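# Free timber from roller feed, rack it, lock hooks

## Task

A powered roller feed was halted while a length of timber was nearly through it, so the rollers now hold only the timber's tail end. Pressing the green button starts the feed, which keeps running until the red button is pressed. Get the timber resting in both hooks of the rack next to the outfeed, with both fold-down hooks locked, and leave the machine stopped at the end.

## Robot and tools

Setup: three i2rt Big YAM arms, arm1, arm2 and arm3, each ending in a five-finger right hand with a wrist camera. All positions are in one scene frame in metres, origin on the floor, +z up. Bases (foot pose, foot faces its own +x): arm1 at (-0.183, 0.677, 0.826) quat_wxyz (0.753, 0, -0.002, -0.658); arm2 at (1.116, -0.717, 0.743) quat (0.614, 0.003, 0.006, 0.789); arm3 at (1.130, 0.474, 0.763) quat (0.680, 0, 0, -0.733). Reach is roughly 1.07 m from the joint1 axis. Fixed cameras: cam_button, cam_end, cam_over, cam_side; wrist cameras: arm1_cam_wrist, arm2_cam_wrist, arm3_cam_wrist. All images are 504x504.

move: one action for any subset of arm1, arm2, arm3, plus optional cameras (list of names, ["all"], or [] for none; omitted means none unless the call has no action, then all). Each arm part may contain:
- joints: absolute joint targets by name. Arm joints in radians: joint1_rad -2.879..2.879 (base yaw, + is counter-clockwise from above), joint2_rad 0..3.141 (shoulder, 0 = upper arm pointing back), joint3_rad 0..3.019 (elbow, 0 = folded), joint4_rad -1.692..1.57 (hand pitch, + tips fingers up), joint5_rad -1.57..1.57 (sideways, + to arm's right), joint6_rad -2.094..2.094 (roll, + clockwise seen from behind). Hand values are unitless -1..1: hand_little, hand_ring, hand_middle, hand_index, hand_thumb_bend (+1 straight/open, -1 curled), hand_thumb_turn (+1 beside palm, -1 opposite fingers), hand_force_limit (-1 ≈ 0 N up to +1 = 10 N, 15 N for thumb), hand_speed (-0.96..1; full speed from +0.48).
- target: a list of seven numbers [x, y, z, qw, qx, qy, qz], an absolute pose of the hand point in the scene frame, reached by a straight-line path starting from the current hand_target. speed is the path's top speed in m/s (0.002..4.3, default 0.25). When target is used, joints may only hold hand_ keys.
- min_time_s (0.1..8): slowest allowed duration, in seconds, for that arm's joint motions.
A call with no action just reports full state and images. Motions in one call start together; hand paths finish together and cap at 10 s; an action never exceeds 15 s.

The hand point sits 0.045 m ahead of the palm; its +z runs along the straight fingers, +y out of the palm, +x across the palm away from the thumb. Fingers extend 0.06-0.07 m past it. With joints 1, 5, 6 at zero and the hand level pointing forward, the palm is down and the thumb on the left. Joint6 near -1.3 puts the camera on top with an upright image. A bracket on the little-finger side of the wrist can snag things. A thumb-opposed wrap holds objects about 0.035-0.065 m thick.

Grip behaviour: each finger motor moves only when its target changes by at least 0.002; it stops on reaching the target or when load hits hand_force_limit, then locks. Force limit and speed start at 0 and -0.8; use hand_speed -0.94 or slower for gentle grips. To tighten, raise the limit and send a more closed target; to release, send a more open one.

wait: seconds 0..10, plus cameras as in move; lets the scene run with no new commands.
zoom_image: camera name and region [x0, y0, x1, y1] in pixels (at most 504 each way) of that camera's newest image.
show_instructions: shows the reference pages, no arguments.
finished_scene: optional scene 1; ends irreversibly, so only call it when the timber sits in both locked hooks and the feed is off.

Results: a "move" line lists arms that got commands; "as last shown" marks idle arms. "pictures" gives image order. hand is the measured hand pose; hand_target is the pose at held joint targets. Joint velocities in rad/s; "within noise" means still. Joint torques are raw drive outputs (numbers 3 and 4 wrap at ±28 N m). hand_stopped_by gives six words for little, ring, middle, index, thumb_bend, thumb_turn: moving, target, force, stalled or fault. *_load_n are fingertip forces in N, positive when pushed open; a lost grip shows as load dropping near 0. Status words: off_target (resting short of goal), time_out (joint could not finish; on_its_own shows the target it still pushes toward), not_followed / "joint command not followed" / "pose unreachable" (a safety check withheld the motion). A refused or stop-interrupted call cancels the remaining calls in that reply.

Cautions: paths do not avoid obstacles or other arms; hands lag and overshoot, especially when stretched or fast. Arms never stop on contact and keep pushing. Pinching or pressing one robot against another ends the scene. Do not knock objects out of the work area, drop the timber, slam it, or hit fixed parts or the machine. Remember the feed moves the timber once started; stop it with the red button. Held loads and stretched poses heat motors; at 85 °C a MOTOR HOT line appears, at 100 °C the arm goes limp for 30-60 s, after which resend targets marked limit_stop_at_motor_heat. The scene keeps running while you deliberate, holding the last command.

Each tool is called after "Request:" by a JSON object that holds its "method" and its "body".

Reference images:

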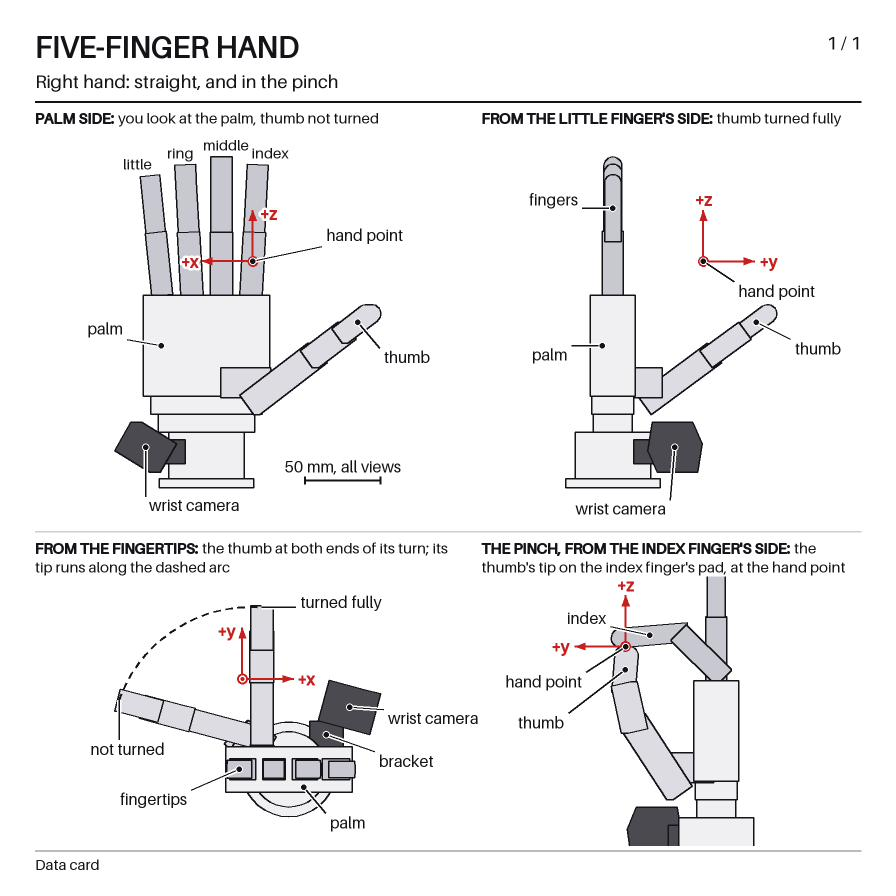

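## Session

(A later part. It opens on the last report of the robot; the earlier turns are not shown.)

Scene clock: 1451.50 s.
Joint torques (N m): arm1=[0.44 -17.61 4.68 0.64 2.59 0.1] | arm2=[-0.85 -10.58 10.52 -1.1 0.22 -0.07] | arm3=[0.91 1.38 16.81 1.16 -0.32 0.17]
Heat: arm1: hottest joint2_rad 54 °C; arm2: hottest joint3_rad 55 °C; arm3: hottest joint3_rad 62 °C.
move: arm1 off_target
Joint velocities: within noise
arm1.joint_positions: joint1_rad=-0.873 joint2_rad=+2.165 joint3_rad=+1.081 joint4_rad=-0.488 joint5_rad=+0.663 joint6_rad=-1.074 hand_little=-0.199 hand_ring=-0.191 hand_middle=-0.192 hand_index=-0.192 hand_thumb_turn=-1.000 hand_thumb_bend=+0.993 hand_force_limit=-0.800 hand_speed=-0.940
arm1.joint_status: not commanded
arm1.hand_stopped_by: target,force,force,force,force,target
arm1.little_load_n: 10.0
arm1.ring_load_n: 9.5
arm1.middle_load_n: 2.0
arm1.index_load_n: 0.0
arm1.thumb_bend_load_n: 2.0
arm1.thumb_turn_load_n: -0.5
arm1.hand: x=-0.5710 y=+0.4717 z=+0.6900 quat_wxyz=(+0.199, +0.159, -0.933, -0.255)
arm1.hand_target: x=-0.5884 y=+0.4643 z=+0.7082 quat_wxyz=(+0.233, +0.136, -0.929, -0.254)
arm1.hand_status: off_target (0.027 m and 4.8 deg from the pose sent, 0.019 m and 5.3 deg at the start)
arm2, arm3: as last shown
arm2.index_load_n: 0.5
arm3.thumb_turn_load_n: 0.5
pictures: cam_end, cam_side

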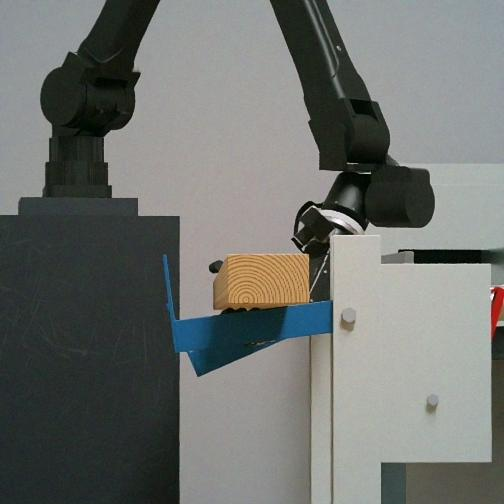

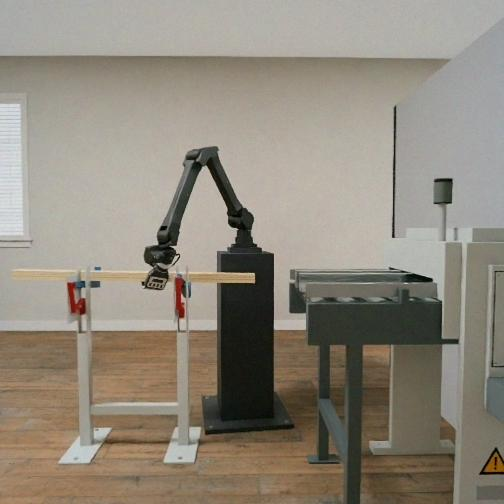

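Request:
{"method": "move", "body": {"arm1": {"target": [-0.589, 0.460, 0.83, -0.2336, -0.1360, 0.9286, 0.2542], "speed": 0.08}, "cameras": ["cam_side", "cam_end", "cam_over"]}}

Request:
{"method": "zoom_image", "body": {"camera": "cam_end", "region": [130, 100, 504, 474]}}

Request:
{"method": "zoom_image", "body": {"camera": "cam_side", "region": [50, 240, 210, 400]}}

Request:
{"method": "zoom_image", "body": {"camera": "cam_over", "region": [60, 170, 260, 370]}}

Scene clock: 1518.60 s.
Joint torques (N m): arm1=[1.03 -19.37 7.58 -0.08 2.7 0.17] | arm2=[-0.73 -10.58 10.52 -1.09 0.21 -0.08] | arm3=[1.08 1.03 16.81 1.16 -0.32 0.16]
Heat: arm1: hottest joint2_rad 50 °C; arm2: hottest joint3_rad 56 °C; arm3: hottest joint3_rad 64 °C.
move: arm1 off_target
Joint velocities: within noise
arm1.joint_positions: joint1_rad=-0.873 joint2_rad=+1.944 joint3_rad=+1.081 joint4_rad=-0.752 joint5_rad=+0.660 joint6_rad=-1.073 hand_little=-0.199 hand_ring=-0.191 hand_middle=-0.192 hand_index=-0.192 hand_thumb_turn=-1.000 hand_thumb_bend=+0.993 hand_force_limit=-0.800 hand_speed=-0.940
arm1.joint_status: not commanded
arm1.hand_stopped_by: target,force,force,force,force,target
arm1.little_load_n: 11.0
arm1.ring_load_n: 10.0
arm1.middle_load_n: 2.0
arm1.index_load_n: 0.0
arm1.thumb_bend_load_n: 2.0
arm1.thumb_turn_load_n: -1.0
arm1.hand: x=-0.5672 y=+0.4760 z=+0.7918 quat_wxyz=(+0.182, +0.165, -0.932, -0.266)
arm1.hand_target: x=-0.5875 y=+0.4613 z=+0.8294 quat_wxyz=(+0.233, +0.135, -0.929, -0.254)
arm1.hand_status: off_target (0.047 m and 6.9 deg from the pose sent, 0.142 m and 4.8 deg at the start)
arm2: as last shown
arm2.index_load_n: 0.0
arm3.joint_positions: joint1_rad=+0.475 joint2_rad=+0.221 joint3_rad=+0.372 joint4_rad=+0.043 joint5_rad=+1.373 joint6_rad=-1.538 hand_little=+1.000 hand_ring=+1.000 hand_middle=+1.000 hand_index=+1.000 hand_thumb_turn=-1.000 hand_thumb_bend=+1.000 hand_force_limit=+0.000 hand_speed=+0.200
arm3.joint_status: not commanded
arm3.hand_stopped_by: target,target,target,target,target,target
arm3.little_load_n: 0.0
arm3.ring_load_n: 0.0
arm3.middle_load_n: 0.0
arm3.index_load_n: 0.0
arm3.thumb_bend_load_n: 0.0
arm3.thumb_turn_load_n: 0.5
arm3.hand: x=+0.9841 y=+0.2985 z=+1.0782 quat_wxyz=(+0.661, +0.128, -0.681, +0.287)
arm3.hand_target: x=+0.9842 y=+0.3005 z=+1.0993 quat_wxyz=(+0.654, +0.112, -0.681, +0.309)
arm3.hand_status: not commanded
pictures: cam_end, cam_over, cam_side

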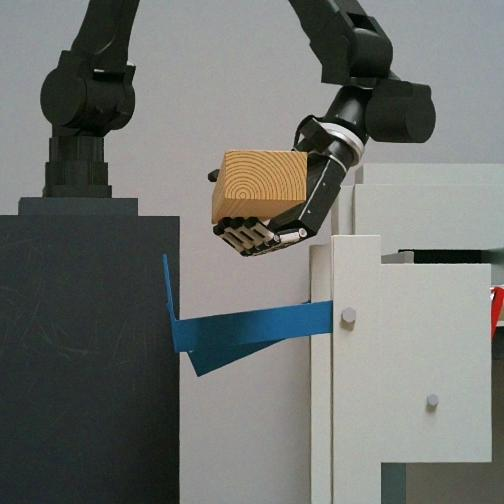

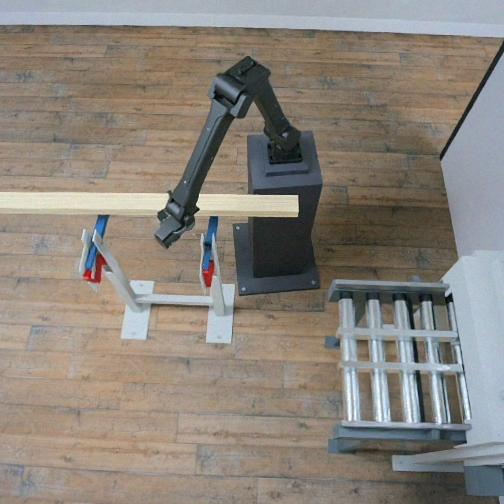

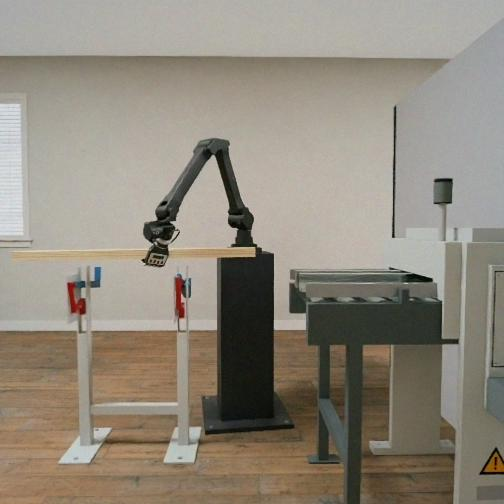

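Scaled by 1.348 from the camera's image (finer frame: 720x720).

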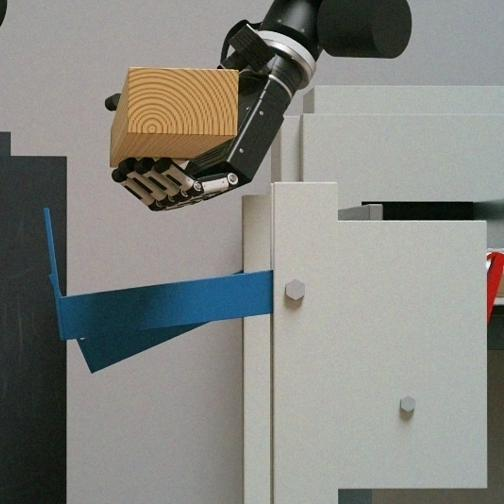

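Scaled by 3.150 from the camera's image (finer frame: 720x720).

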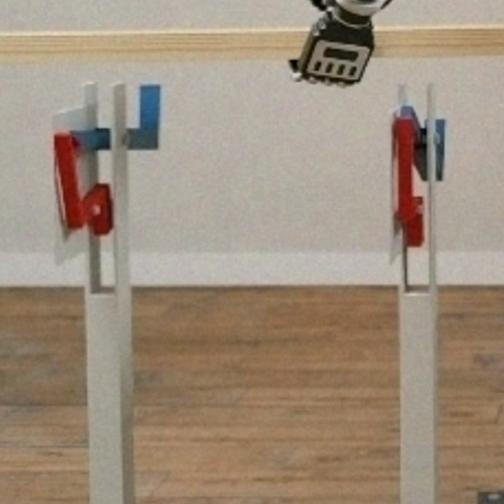

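Scaled by 2.520 from the camera's image (finer frame: 720x720).

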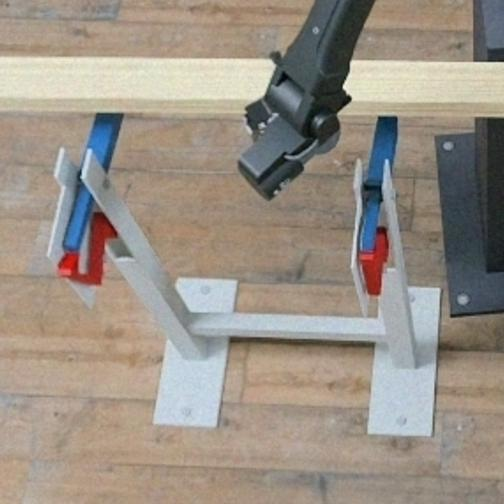

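Request:
{"method": "move", "body": {"arm1": {"target": [-0.60, 0.22, 0.95, -0.2467, -0.1344, 0.9592, -0.0340], "speed": 0.12}}}

Request:
{"method": "move", "body": {"arm1": {"target": [-0.60, 0.02, 0.93, -0.2467, -0.1344, 0.9592, -0.0340], "speed": 0.12}, "cameras": ["cam_side", "cam_over", "arm1_cam_wrist"]}}

Request:
{"method": "zoom_image", "body": {"camera": "arm1_cam_wrist", "region": [304, 0, 504, 200]}}

Scene clock: 1539.27 s.
Joint torques (N m): arm1=[1.67 -21.3 14.69 0.95 1.85 -0.22] | arm2=[-0.85 -10.52 10.5 -1.06 0.21 -0.08] | arm3=[0.97 1.14 16.8 1.13 -0.33 0.16]
Heat: arm1: hottest joint2_rad 53 °C; arm2: hottest joint3_rad 56 °C; arm3: hottest joint3_rad 64 °C.
move: arm1 off_target
Joint velocities: within noise
arm1.joint_positions: joint1_rad=-0.731 joint2_rad=+1.904 joint3_rad=+1.514 joint4_rad=-0.925 joint5_rad=+0.287 joint6_rad=-0.919 hand_little=-0.199 hand_ring=-0.191 hand_middle=-0.192 hand_index=-0.192 hand_thumb_turn=-1.000 hand_thumb_bend=+0.993 hand_force_limit=-0.800 hand_speed=-0.940
arm1.joint_status: not commanded
arm1.hand_stopped_by: target,force,force,force,force,target
arm1.little_load_n: 10.5
arm1.ring_load_n: 10.0
arm1.middle_load_n: 2.5
arm1.index_load_n: 0.0
arm1.thumb_bend_load_n: 2.0
arm1.thumb_turn_load_n: 0.0
arm1.hand: x=-0.5708 y=+0.2534 z=+0.8868 quat_wxyz=(+0.188, +0.140, -0.972, -0.005)
arm1.hand_target: x=-0.5959 y=+0.2251 z=+0.9516 quat_wxyz=(+0.247, +0.133, -0.959, +0.034)
arm1.hand_status: off_target (0.077 m and 8.2 deg from the pose sent, 0.303 m and 35.7 deg at the start)
arm2, arm3: as last shown
arm2.index_load_n: 0.5
pictures: none

Scene clock: 1542.37 s.
Joint torques (N m): arm1=[1.26 -28.98 15.99 0.59 2.05 -0.2] | arm2=[-0.85 -10.46 10.48 -1.05 0.21 -0.08] | arm3=[1.14 1.08 16.8 1.17 -0.3 0.17]
Heat: arm1: hottest joint2_rad 53 °C; arm2: hottest joint3_rad 56 °C; arm3: hottest joint3_rad 64 °C.
move: arm1 off_target
Joint velocities: within noise
arm1.joint_positions: joint1_rad=-0.582 joint2_rad=+2.514 joint3_rad=+2.478 joint4_rad=-1.330 joint5_rad=+0.336 joint6_rad=-0.780 hand_little=-0.199 hand_ring=-0.191 hand_middle=-0.192 hand_index=-0.192 hand_thumb_turn=-1.000 hand_thumb_bend=+0.993 hand_force_limit=-0.800 hand_speed=-0.940
arm1.joint_status: not commanded
arm1.hand_stopped_by: target,force,force,force,force,target
arm1.little_load_n: 10.5
arm1.ring_load_n: 10.0
arm1.middle_load_n: 2.5
arm1.index_load_n: 0.0
arm1.thumb_bend_load_n: 2.0
arm1.thumb_turn_load_n: 0.0
arm1.hand: x=-0.5774 y=+0.0475 z=+0.8512 quat_wxyz=(+0.192, +0.146, -0.970, -0.012)
arm1.hand_target: x=-0.5958 y=+0.0271 z=+0.9306 quat_wxyz=(+0.248, +0.133, -0.959, +0.036)
arm1.hand_status: off_target (0.086 m and 8.4 deg from the pose sent, 0.239 m and 8.2 deg at the start)
arm2, arm3: as last shown
arm2.index_load_n: 0.0
arm2.thumb_bend_load_n: -0.5
pictures: arm1_cam_wrist, cam_over, cam_side

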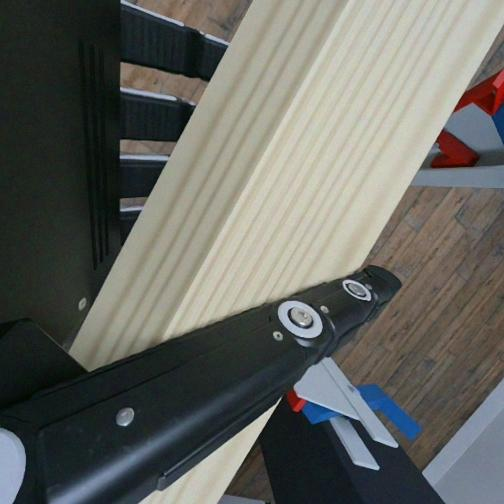

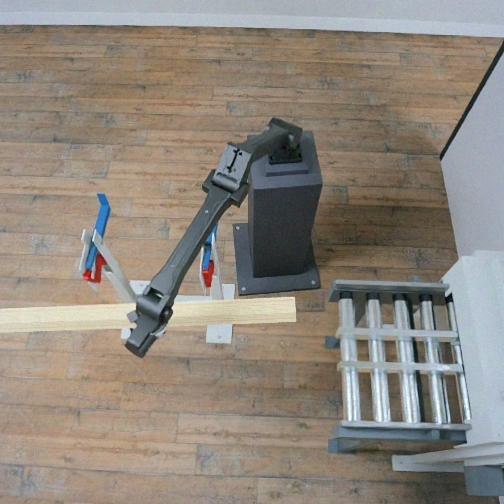

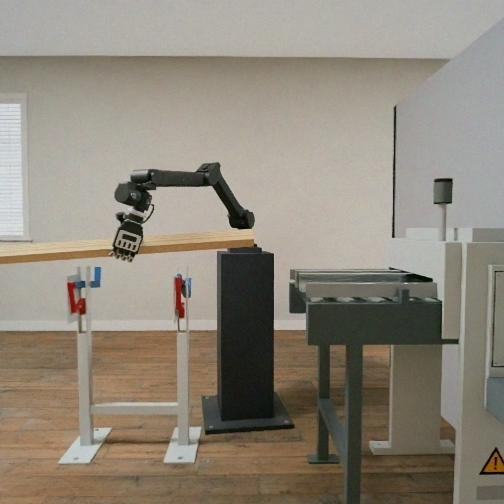

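Scaled by 2.520 from the camera's image (finer frame: 720x720).

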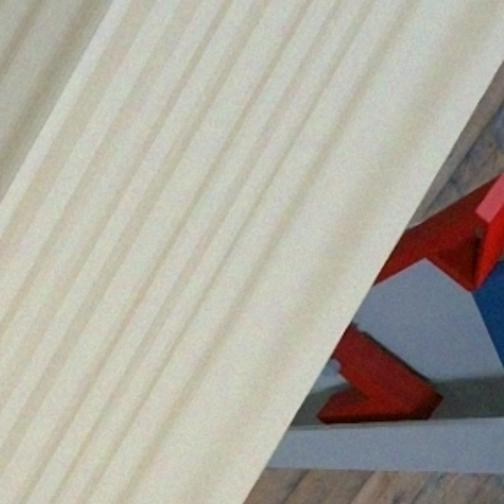

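Request:
{"method": "zoom_image", "body": {"camera": "arm1_cam_wrist", "region": [424, 50, 504, 190]}}

Request:
{"method": "zoom_image", "body": {"camera": "arm1_cam_wrist", "region": [270, 340, 430, 480]}}

Request:
{"method": "zoom_image", "body": {"camera": "cam_side", "region": [60, 255, 110, 325]}}

Request:
{"method": "zoom_image", "body": {"camera": "cam_side", "region": [160, 255, 210, 325]}}

Request:
{"method": "zoom_image", "body": {"camera": "cam_over", "region": [70, 190, 120, 290]}}

Request:
{"method": "zoom_image", "body": {"camera": "cam_over", "region": [185, 200, 235, 300]}}

Scaled by 3.600 from the camera's image (finer frame: 720x720).

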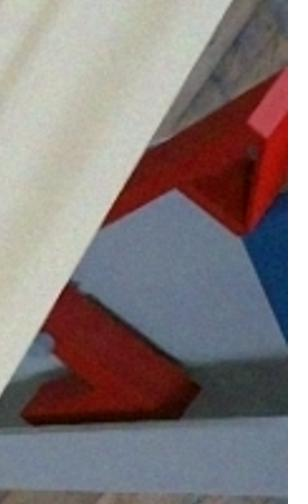

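Scaled by 3.150 from the camera's image (finer frame: 720x720).

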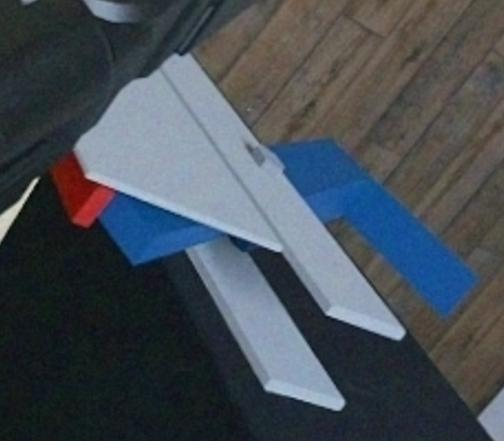

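Scaled by 7.200 from the camera's image (finer frame: 720x720).

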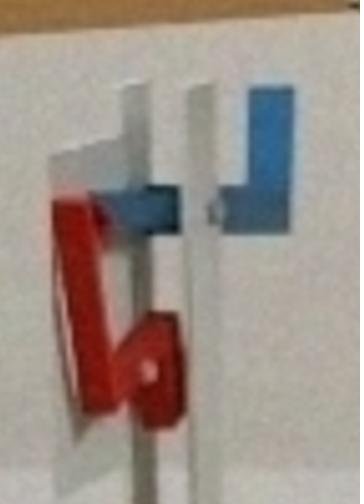

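Scaled by 7.200 from the camera's image (finer frame: 720x720).

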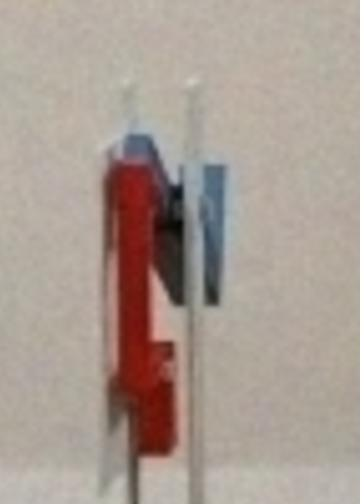

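Scaled by 5.040 from the camera's image (finer frame: 720x720).

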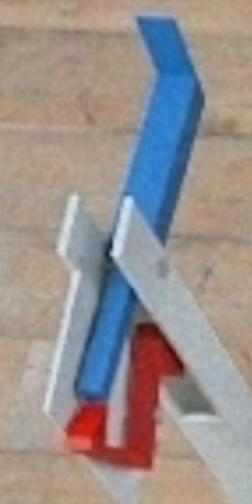

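Scaled by 5.040 from the camera's image (finer frame: 720x720).

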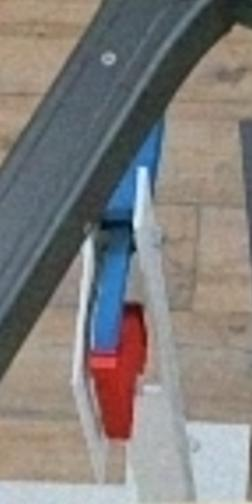

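Request:
{"method": "move", "body": {"arm1": {"target": [-0.59, 0.27, 0.93, -0.2336, -0.1360, 0.9286, 0.2542], "speed": 0.12}, "cameras": ["cam_side", "cam_over", "cam_end"]}}

Request:
{"method": "zoom_image", "body": {"camera": "cam_end", "region": [204, 50, 504, 350]}}

Scene clock: 1598.97 s.
Joint torques (N m): arm1=[0.91 -26.93 7.65 -0.96 2.67 0.02] | arm2=[-0.85 -10.52 10.48 -1.06 0.21 -0.08] | arm3=[0.97 1.2 16.81 1.16 -0.32 0.17]
Heat: arm1: hottest joint3_rad 62 °C; arm2: hottest joint3_rad 56 °C; arm3: hottest joint3_rad 65 °C.
move: arm1 off_target
Joint velocities: within noise
arm1.joint_positions: joint1_rad=-0.670 joint2_rad=+2.215 joint3_rad=+1.817 joint4_rad=-1.377 joint5_rad=+0.653 joint6_rad=-0.792 hand_little=-0.199 hand_ring=-0.191 hand_middle=-0.192 hand_index=-0.192 hand_thumb_turn=-1.000 hand_thumb_bend=+0.993 hand_force_limit=-0.800 hand_speed=-0.940
arm1.joint_status: not commanded
arm1.hand_stopped_by: target,force,force,force,force,target
arm1.little_load_n: 10.5
arm1.ring_load_n: 10.0
arm1.middle_load_n: 2.0
arm1.index_load_n: 0.0
arm1.thumb_bend_load_n: 2.0
arm1.thumb_turn_load_n: -1.0
arm1.hand: x=-0.5796 y=+0.2732 z=+0.8722 quat_wxyz=(+0.191, +0.154, -0.931, -0.271)
arm1.hand_target: x=-0.5888 y=+0.2716 z=+0.9278 quat_wxyz=(+0.233, +0.135, -0.929, -0.254)
arm1.hand_status: off_target (0.059 m and 5.7 deg from the pose sent, 0.236 m and 28.6 deg at the start)
arm2.joint_positions: joint1_rad=-0.012 joint2_rad=+1.399 joint3_rad=+1.080 joint4_rad=-1.256 joint5_rad=+0.008 joint6_rad=+0.242 hand_little=-1.000 hand_ring=-1.000 hand_middle=-1.000 hand_index=+1.000 hand_thumb_turn=+1.000 hand_thumb_bend=+1.000 hand_force_limit=+0.000 hand_speed=+0.200
arm2.joint_status: not commanded
arm2.hand_stopped_by: target,target,target,target,target,target
arm2.little_load_n: 0.0
arm2.ring_load_n: 0.0
arm2.middle_load_n: 0.0
arm2.index_load_n: 0.0
arm2.thumb_bend_load_n: 0.0
arm2.thumb_turn_load_n: 0.0
arm2.hand: x=+0.9985 y=-0.4013 z=+0.8693 quat_wxyz=(+0.004, +1.000, -0.003, -0.002)
arm2.hand_target: x=+0.9999 y=-0.3972 z=+0.8798 quat_wxyz=(+0.000, +1.000, +0.000, +0.000)
arm2.hand_status: not commanded
arm3: as last shown
pictures: cam_end, cam_over, cam_side

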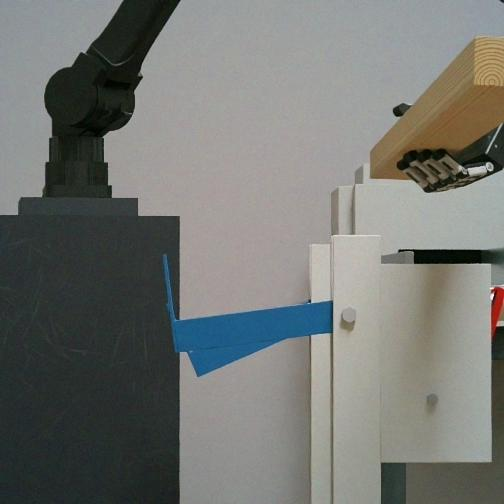

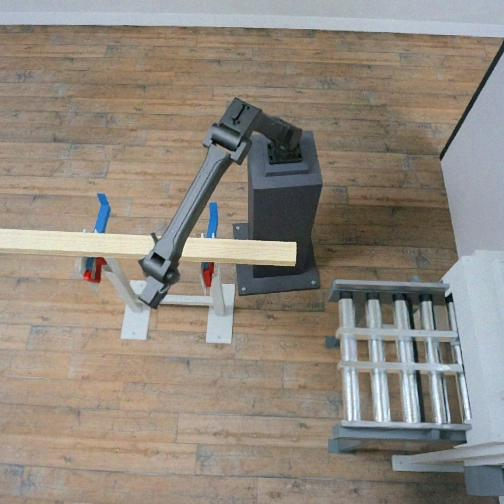

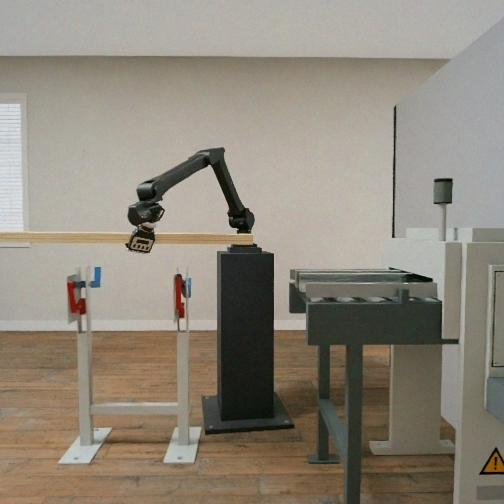

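Scaled by 1.680 from the camera's image (finer frame: 720x720).

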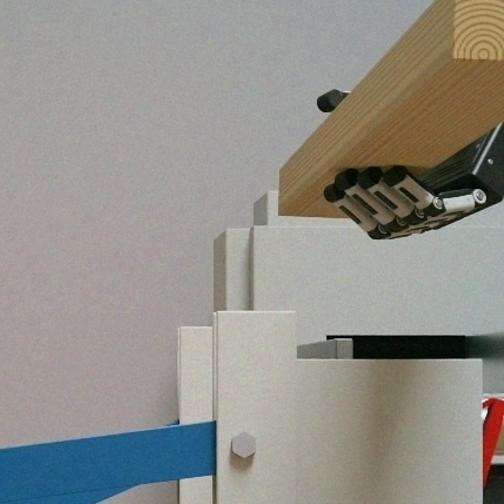

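Request:
{"method": "move", "body": {"arm1": {"target": [-0.588, 0.293, 0.825, -0.2336, -0.1360, 0.9286, 0.2542], "speed": 0.09}, "cameras": ["cam_side", "cam_over", "cam_end"]}}

Request:
{"method": "zoom_image", "body": {"camera": "cam_end", "region": [204, 100, 504, 400]}}

Request:
{"method": "zoom_image", "body": {"camera": "cam_side", "region": [0, 200, 280, 340]}}

Scene clock: 1608.27 s.
Joint torques (N m): arm1=[0.44 -23.24 6.9 -0.23 2.67 0] | arm2=[-0.85 -10.52 10.51 -1.1 0.21 -0.08] | arm3=[0.85 1.26 16.79 1.16 -0.32 0.18]
Heat: arm1: hottest joint3_rad 61 °C; arm2: hottest joint3_rad 56 °C; arm3: hottest joint3_rad 65 °C.
move: arm1 off_target
Joint velocities: within noise
arm1.joint_positions: joint1_rad=-0.682 joint2_rad=+2.240 joint3_rad=+1.635 joint4_rad=-1.132 joint5_rad=+0.655 joint6_rad=-0.813 hand_little=-0.199 hand_ring=-0.191 hand_middle=-0.192 hand_index=-0.192 hand_thumb_turn=-1.000 hand_thumb_bend=+0.993 hand_force_limit=-0.800 hand_speed=-0.940
arm1.joint_status: not commanded
arm1.hand_stopped_by: target,force,force,force,force,target
arm1.little_load_n: 11.5
arm1.ring_load_n: 10.5
arm1.middle_load_n: 2.0
arm1.index_load_n: 0.0
arm1.thumb_bend_load_n: 2.0
arm1.thumb_turn_load_n: -1.5
arm1.hand: x=-0.5730 y=+0.2986 z=+0.7929 quat_wxyz=(+0.198, +0.152, -0.932, -0.262)
arm1.hand_target: x=-0.5872 y=+0.2937 z=+0.8248 quat_wxyz=(+0.233, +0.136, -0.929, -0.254)
arm1.hand_status: off_target (0.036 m and 4.5 deg from the pose sent, 0.052 m and 5.7 deg at the start)
arm2, arm3: as last shown
arm3.ring_load_n: -0.5
arm3.thumb_turn_load_n: 0.0
pictures: cam_end, cam_over, cam_side

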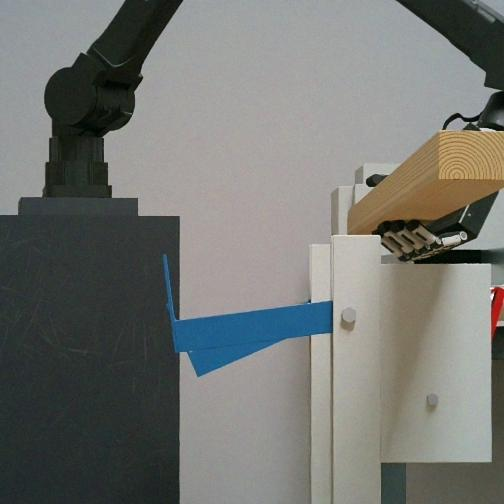

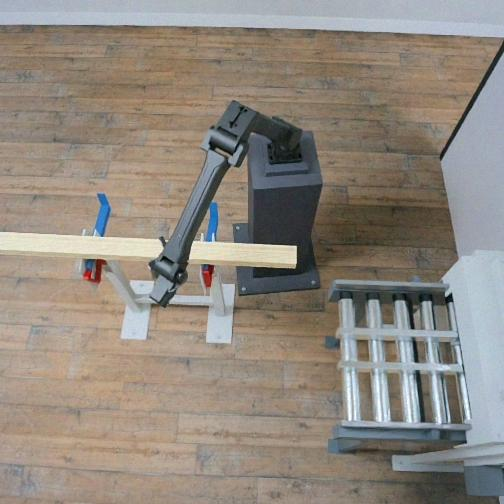

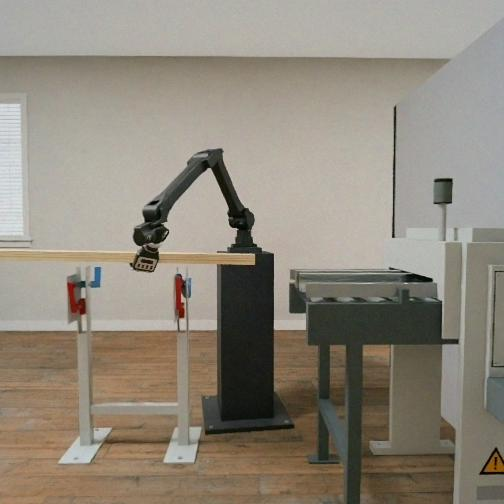

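Scaled by 1.680 from the camera's image (finer frame: 720x720).

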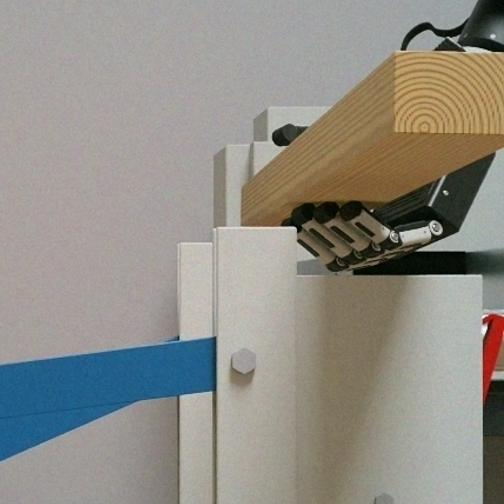

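Scaled by 1.800 from the camera's image (finer frame: 720x720).

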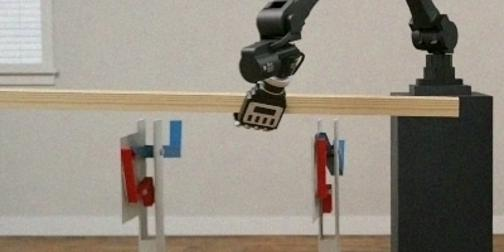

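Request:
{"method": "move", "body": {"arm1": {"target": [-0.588, 0.284, 0.778, -0.2336, -0.1360, 0.9286, 0.2542], "speed": 0.07}, "cameras": ["cam_side", "cam_over", "cam_end"]}}

Request:
{"method": "zoom_image", "body": {"camera": "cam_end", "region": [304, 150, 504, 350]}}

Request:
{"method": "zoom_image", "body": {"camera": "cam_side", "region": [40, 220, 240, 340]}}

Scene clock: 1616.10 s.
Joint torques (N m): arm1=[0.97 -22.77 7.82 -0.05 2.64 0.15] | arm2=[-0.79 -10.46 10.51 -1.09 0.22 -0.08] | arm3=[0.91 0.97 16.84 1.11 -0.31 0.16]
Heat: arm1: hottest joint3_rad 60 °C; arm2: hottest joint3_rad 57 °C; arm3: hottest joint3_rad 65 °C.
move: arm1 off_target
Joint velocities: within noise
arm1.joint_positions: joint1_rad=-0.682 joint2_rad=+2.317 joint3_rad=+1.635 joint4_rad=-1.075 joint5_rad=+0.655 joint6_rad=-0.820 hand_little=-0.199 hand_ring=-0.191 hand_middle=-0.192 hand_index=-0.192 hand_thumb_turn=-1.000 hand_thumb_bend=+0.993 hand_force_limit=-0.800 hand_speed=-0.940
arm1.joint_status: not commanded
arm1.hand_stopped_by: target,force,force,force,force,target
arm1.little_load_n: 12.0
arm1.ring_load_n: 10.5
arm1.middle_load_n: 2.5
arm1.index_load_n: 0.0
arm1.thumb_bend_load_n: 2.0
arm1.thumb_turn_load_n: -2.0
arm1.hand: x=-0.5717 y=+0.3009 z=+0.7484 quat_wxyz=(+0.191, +0.158, -0.931, -0.269)
arm1.hand_target: x=-0.5870 y=+0.2851 z=+0.7783 quat_wxyz=(+0.233, +0.136, -0.929, -0.254)
arm1.hand_status: off_target (0.038 m and 5.7 deg from the pose sent, 0.026 m and 4.5 deg at the start)
arm2, arm3: as last shown
arm2.index_load_n: 0.5
arm3.little_load_n: -0.5
arm3.ring_load_n: 0.0
arm3.thumb_turn_load_n: 0.5
pictures: cam_end, cam_over, cam_side

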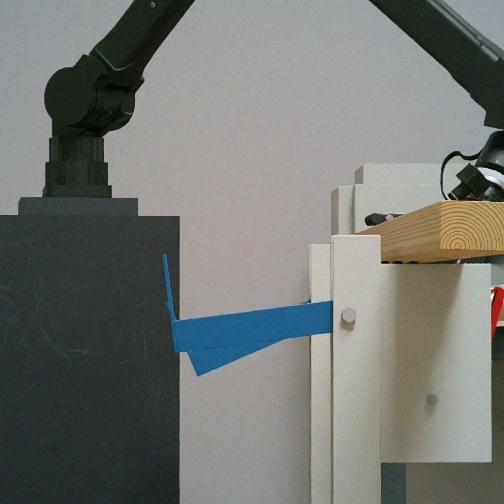

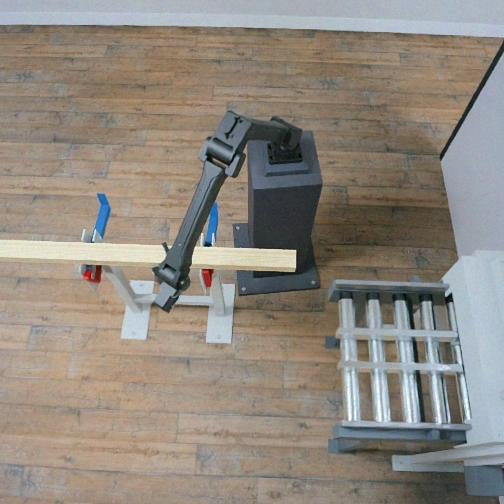

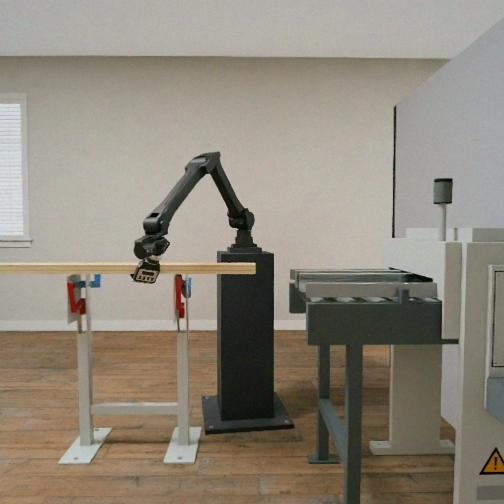

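Scaled by 2.520 from the camera's image (finer frame: 720x720).

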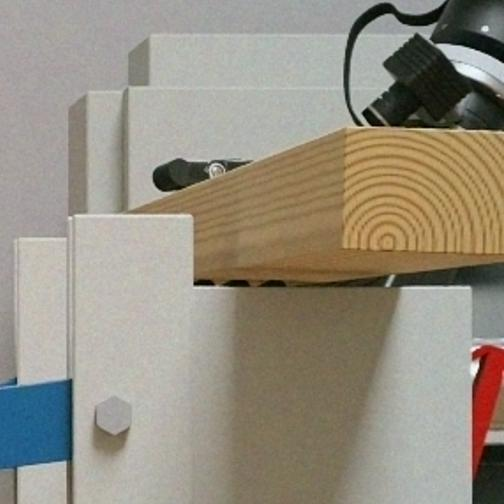

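Scaled by 2.520 from the camera's image (finer frame: 720x720).

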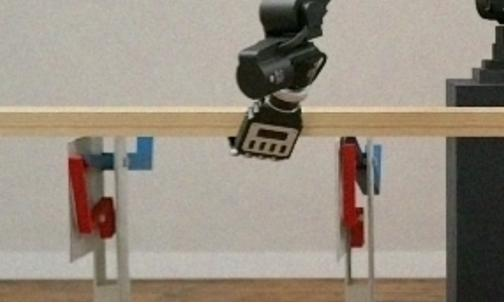

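Request:
{"method": "move", "body": {"arm1": {"target": [-0.588, 0.275, 0.735, -0.2336, -0.1360, 0.9286, 0.2542], "speed": 0.05}, "cameras": ["cam_side", "cam_end"]}}

Request:
{"method": "zoom_image", "body": {"camera": "cam_end", "region": [304, 150, 504, 350]}}

Scene clock: 1624.47 s.
Joint torques (N m): arm1=[1.73 -17.73 9.8 1.17 2.36 0.32] | arm2=[-0.85 -10.52 10.51 -1.03 0.21 -0.08] | arm3=[1.03 1.03 16.81 1.13 -0.32 0.16]
Heat: arm1: hottest joint2_rad 60 °C; arm2: hottest joint3_rad 57 °C; arm3: hottest joint3_rad 65 °C.
move: arm1 off_target
Joint velocities: within noise
arm1.joint_positions: joint1_rad=-0.680 joint2_rad=+2.334 joint3_rad=+1.643 joint4_rad=-1.054 joint5_rad=+0.659 joint6_rad=-0.832 hand_little=-0.199 hand_ring=-0.191 hand_middle=-0.192 hand_index=-0.192 hand_thumb_turn=-1.000 hand_thumb_bend=+0.993 hand_force_limit=-0.800 hand_speed=-0.940
arm1.joint_status: not commanded
arm1.hand_stopped_by: target,force,force,force,force,target
arm1.little_load_n: 12.5
arm1.ring_load_n: 11.0
arm1.middle_load_n: 2.0
arm1.index_load_n: 0.0
arm1.thumb_bend_load_n: 2.5
arm1.thumb_turn_load_n: -3.0
arm1.hand: x=-0.5743 y=+0.2968 z=+0.7401 quat_wxyz=(+0.195, +0.163, -0.929, -0.267)
arm1.hand_target: x=-0.5869 y=+0.2760 z=+0.7358 quat_wxyz=(+0.233, +0.136, -0.929, -0.253)
arm1.hand_status: off_target (0.026 m and 5.6 deg from the pose sent, 0.033 m and 5.7 deg at the start)
arm2, arm3: as last shown
arm2.ring_load_n: 0.5
arm2.middle_load_n: 0.5
arm2.index_load_n: 0.0
arm3.little_load_n: 0.0
pictures: cam_end, cam_side

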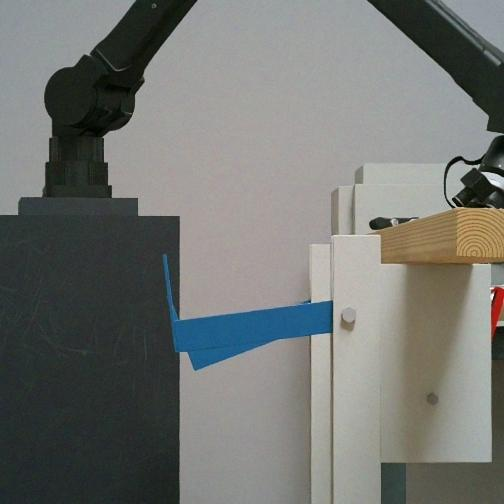

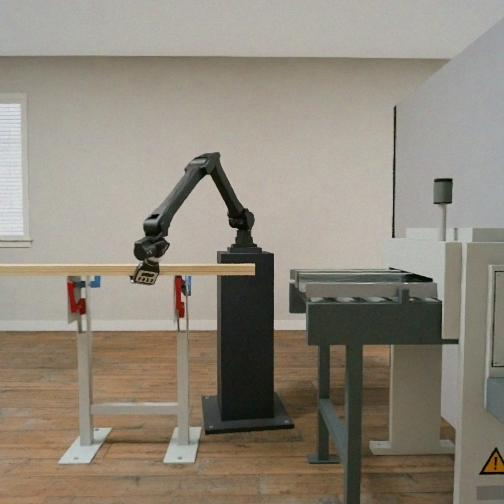

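Scaled by 2.520 from the camera's image (finer frame: 720x720).

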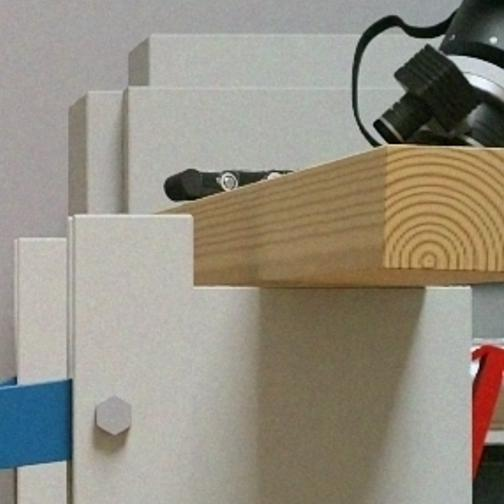

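Request:
{"method": "move", "body": {"arm1": {"target": [-0.588, 0.283, 0.70, -0.2336, -0.1360, 0.9286, 0.2542], "speed": 0.05}, "cameras": ["cam_side", "cam_end"]}}

Request:
{"method": "zoom_image", "body": {"camera": "cam_end", "region": [304, 150, 504, 350]}}

Scene clock: 1631.67 s.
Joint torques (N m): arm1=[1.08 -14.62 7.62 3.18 2.17 0.48] | arm2=[-0.85 -10.58 10.52 -1.05 0.22 -0.08] | arm3=[1.08 1.14 16.84 1.13 -0.31 0.16]
Heat: arm1: hottest joint2_rad 59 °C; arm2: hottest joint3_rad 57 °C; arm3: hottest joint3_rad 66 °C.
move: arm1 off_target
Joint velocities: within noise
arm1.joint_positions: joint1_rad=-0.680 joint2_rad=+2.337 joint3_rad=+1.643 joint4_rad=-1.026 joint5_rad=+0.663 joint6_rad=-0.858 hand_little=-0.199 hand_ring=-0.191 hand_middle=-0.192 hand_index=-0.192 hand_thumb_turn=-1.000 hand_thumb_bend=+0.993 hand_force_limit=-0.800 hand_speed=-0.940
arm1.joint_status: not commanded
arm1.hand_stopped_by: target,force,force,force,force,target
arm1.little_load_n: 14.5
arm1.ring_load_n: 12.0
arm1.middle_load_n: 2.5
arm1.index_load_n: 0.0
arm1.thumb_bend_load_n: 3.0
arm1.thumb_turn_load_n: -3.5
arm1.hand: x=-0.5790 y=+0.2926 z=+0.7377 quat_wxyz=(+0.201, +0.171, -0.928, -0.262)
arm1.hand_target: x=-0.5859 y=+0.2852 z=+0.7020 quat_wxyz=(+0.232, +0.137, -0.929, -0.253)
arm1.hand_status: off_target (0.040 m and 5.6 deg from the pose sent, 0.045 m and 5.6 deg at the start)
arm2, arm3: as last shown
arm2.middle_load_n: 0.0
arm2.index_load_n: 0.5
arm3.thumb_turn_load_n: 0.0
pictures: cam_end, cam_side

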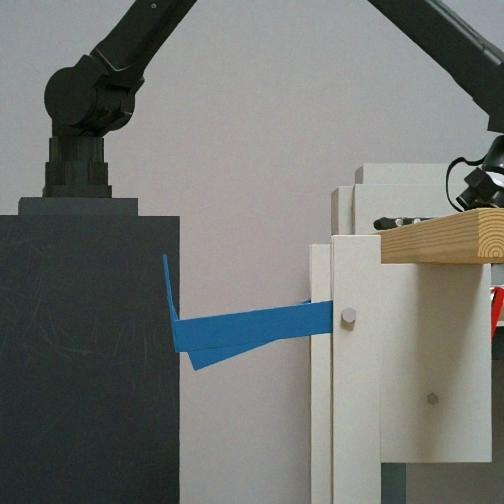

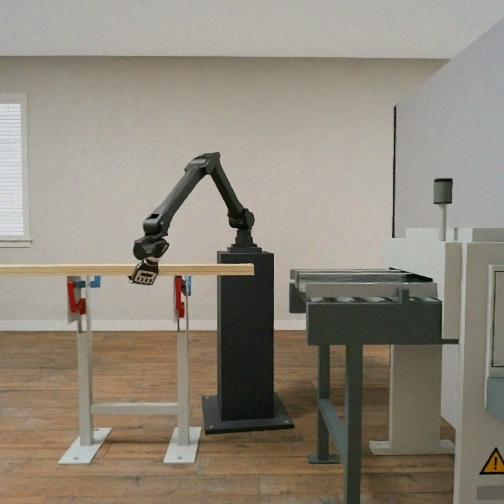

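Scaled by 2.520 from the camera's image (finer frame: 720x720).

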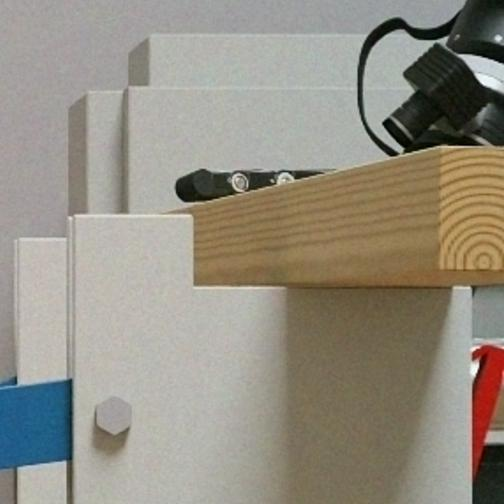

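Request:
{"method": "move", "body": {"arm1": {"joints": {"hand_little": 0.1, "hand_ring": 0.1, "hand_middle": 0.1, "hand_index": 0.1, "hand_speed": -0.85}}, "cameras": ["cam_side", "cam_end", "arm1_cam_wrist"]}}

Request:
{"method": "zoom_image", "body": {"camera": "cam_end", "region": [304, 150, 504, 350]}}

Scene clock: 1642.23 s.
Joint torques (N m): arm1=[0.97 -14.97 7.68 1.52 0.01 0.11] | arm2=[-0.85 -10.52 10.52 -1.09 0.21 -0.08] | arm3=[1.03 1.08 16.81 1.16 -0.32 0.17]
Heat: arm1: hottest joint2_rad 59 °C; arm2: hottest joint3_rad 57 °C; arm3: hottest joint3_rad 66 °C.
move: arm1 done
Joint velocities: within noise
arm1.joint_positions: joint1_rad=-0.678 joint2_rad=+2.340 joint3_rad=+1.643 joint4_rad=-0.985 joint5_rad=+0.711 joint6_rad=-0.817 hand_little=+0.100 hand_ring=+0.100 hand_middle=+0.100 hand_index=+0.100 hand_thumb_turn=-1.000 hand_thumb_bend=+0.993 hand_force_limit=-0.800 hand_speed=-0.850
arm1.joint_status: all done
arm1.hand_stopped_by: target,target,target,target,force,target
arm1.little_load_n: 0.0
arm1.ring_load_n: 0.0
arm1.middle_load_n: 0.0
arm1.index_load_n: 0.0
arm1.thumb_bend_load_n: 1.5
arm1.thumb_turn_load_n: 0.5
arm1.hand: x=-0.5859 y=+0.2881 z=+0.7377 quat_wxyz=(+0.236, +0.147, -0.925, -0.258)
arm1.hand_target: x=-0.5858 y=+0.2851 z=+0.7020 quat_wxyz=(+0.232, +0.137, -0.929, -0.253)
arm1.hand_status: not commanded
arm2: as last shown
arm2.ring_load_n: 0.0
arm2.middle_load_n: 0.5
arm3.joint_positions: joint1_rad=+0.475 joint2_rad=+0.221 joint3_rad=+0.372 joint4_rad=+0.043 joint5_rad=+1.373 joint6_rad=-1.538 hand_little=+1.000 hand_ring=+1.000 hand_middle=+1.000 hand_index=+1.000 hand_thumb_turn=-1.000 hand_thumb_bend=+1.000 hand_force_limit=+0.000 hand_speed=+0.200
arm3.joint_status: not commanded
arm3.hand_stopped_by: target,target,target,target,target,target
arm3.little_load_n: 0.0
arm3.ring_load_n: 0.0
arm3.middle_load_n: 0.0
arm3.index_load_n: 0.0
arm3.thumb_bend_load_n: 0.0
arm3.thumb_turn_load_n: 0.5
arm3.hand: x=+0.9841 y=+0.2985 z=+1.0782 quat_wxyz=(+0.661, +0.128, -0.681, +0.287)
arm3.hand_target: x=+0.9842 y=+0.3005 z=+1.0993 quat_wxyz=(+0.654, +0.112, -0.681, +0.309)
arm3.hand_status: not commanded
pictures: arm1_cam_wrist, cam_end, cam_side

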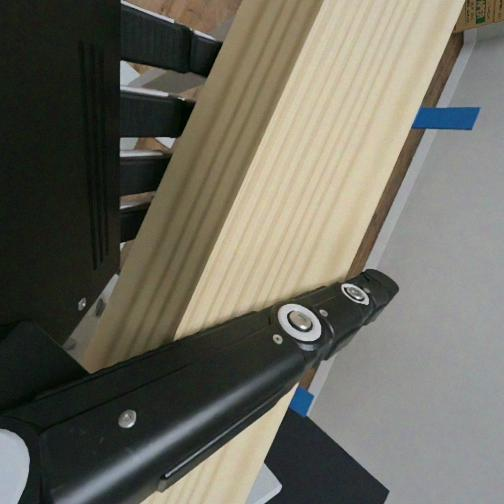

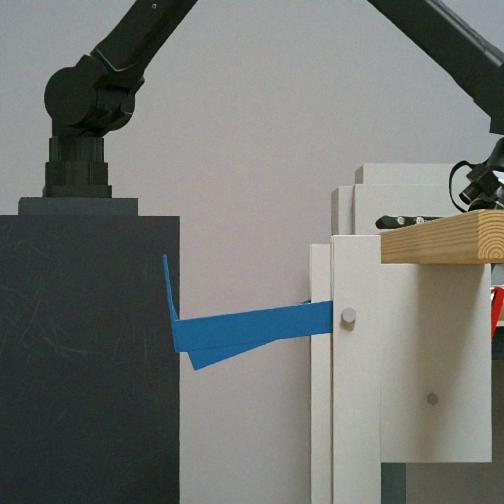

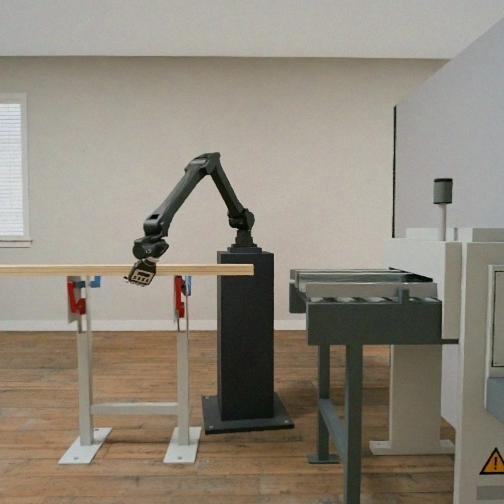

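Scaled by 2.520 from the camera's image (finer frame: 720x720).

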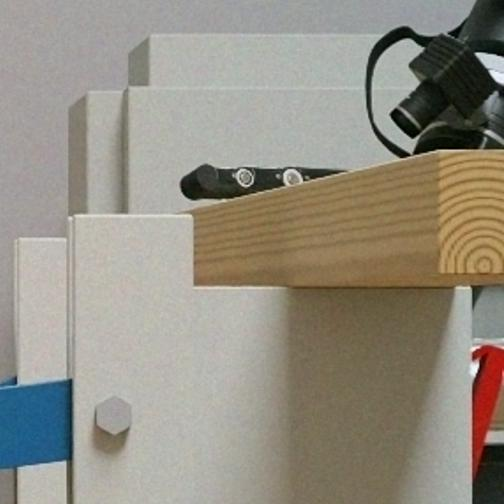

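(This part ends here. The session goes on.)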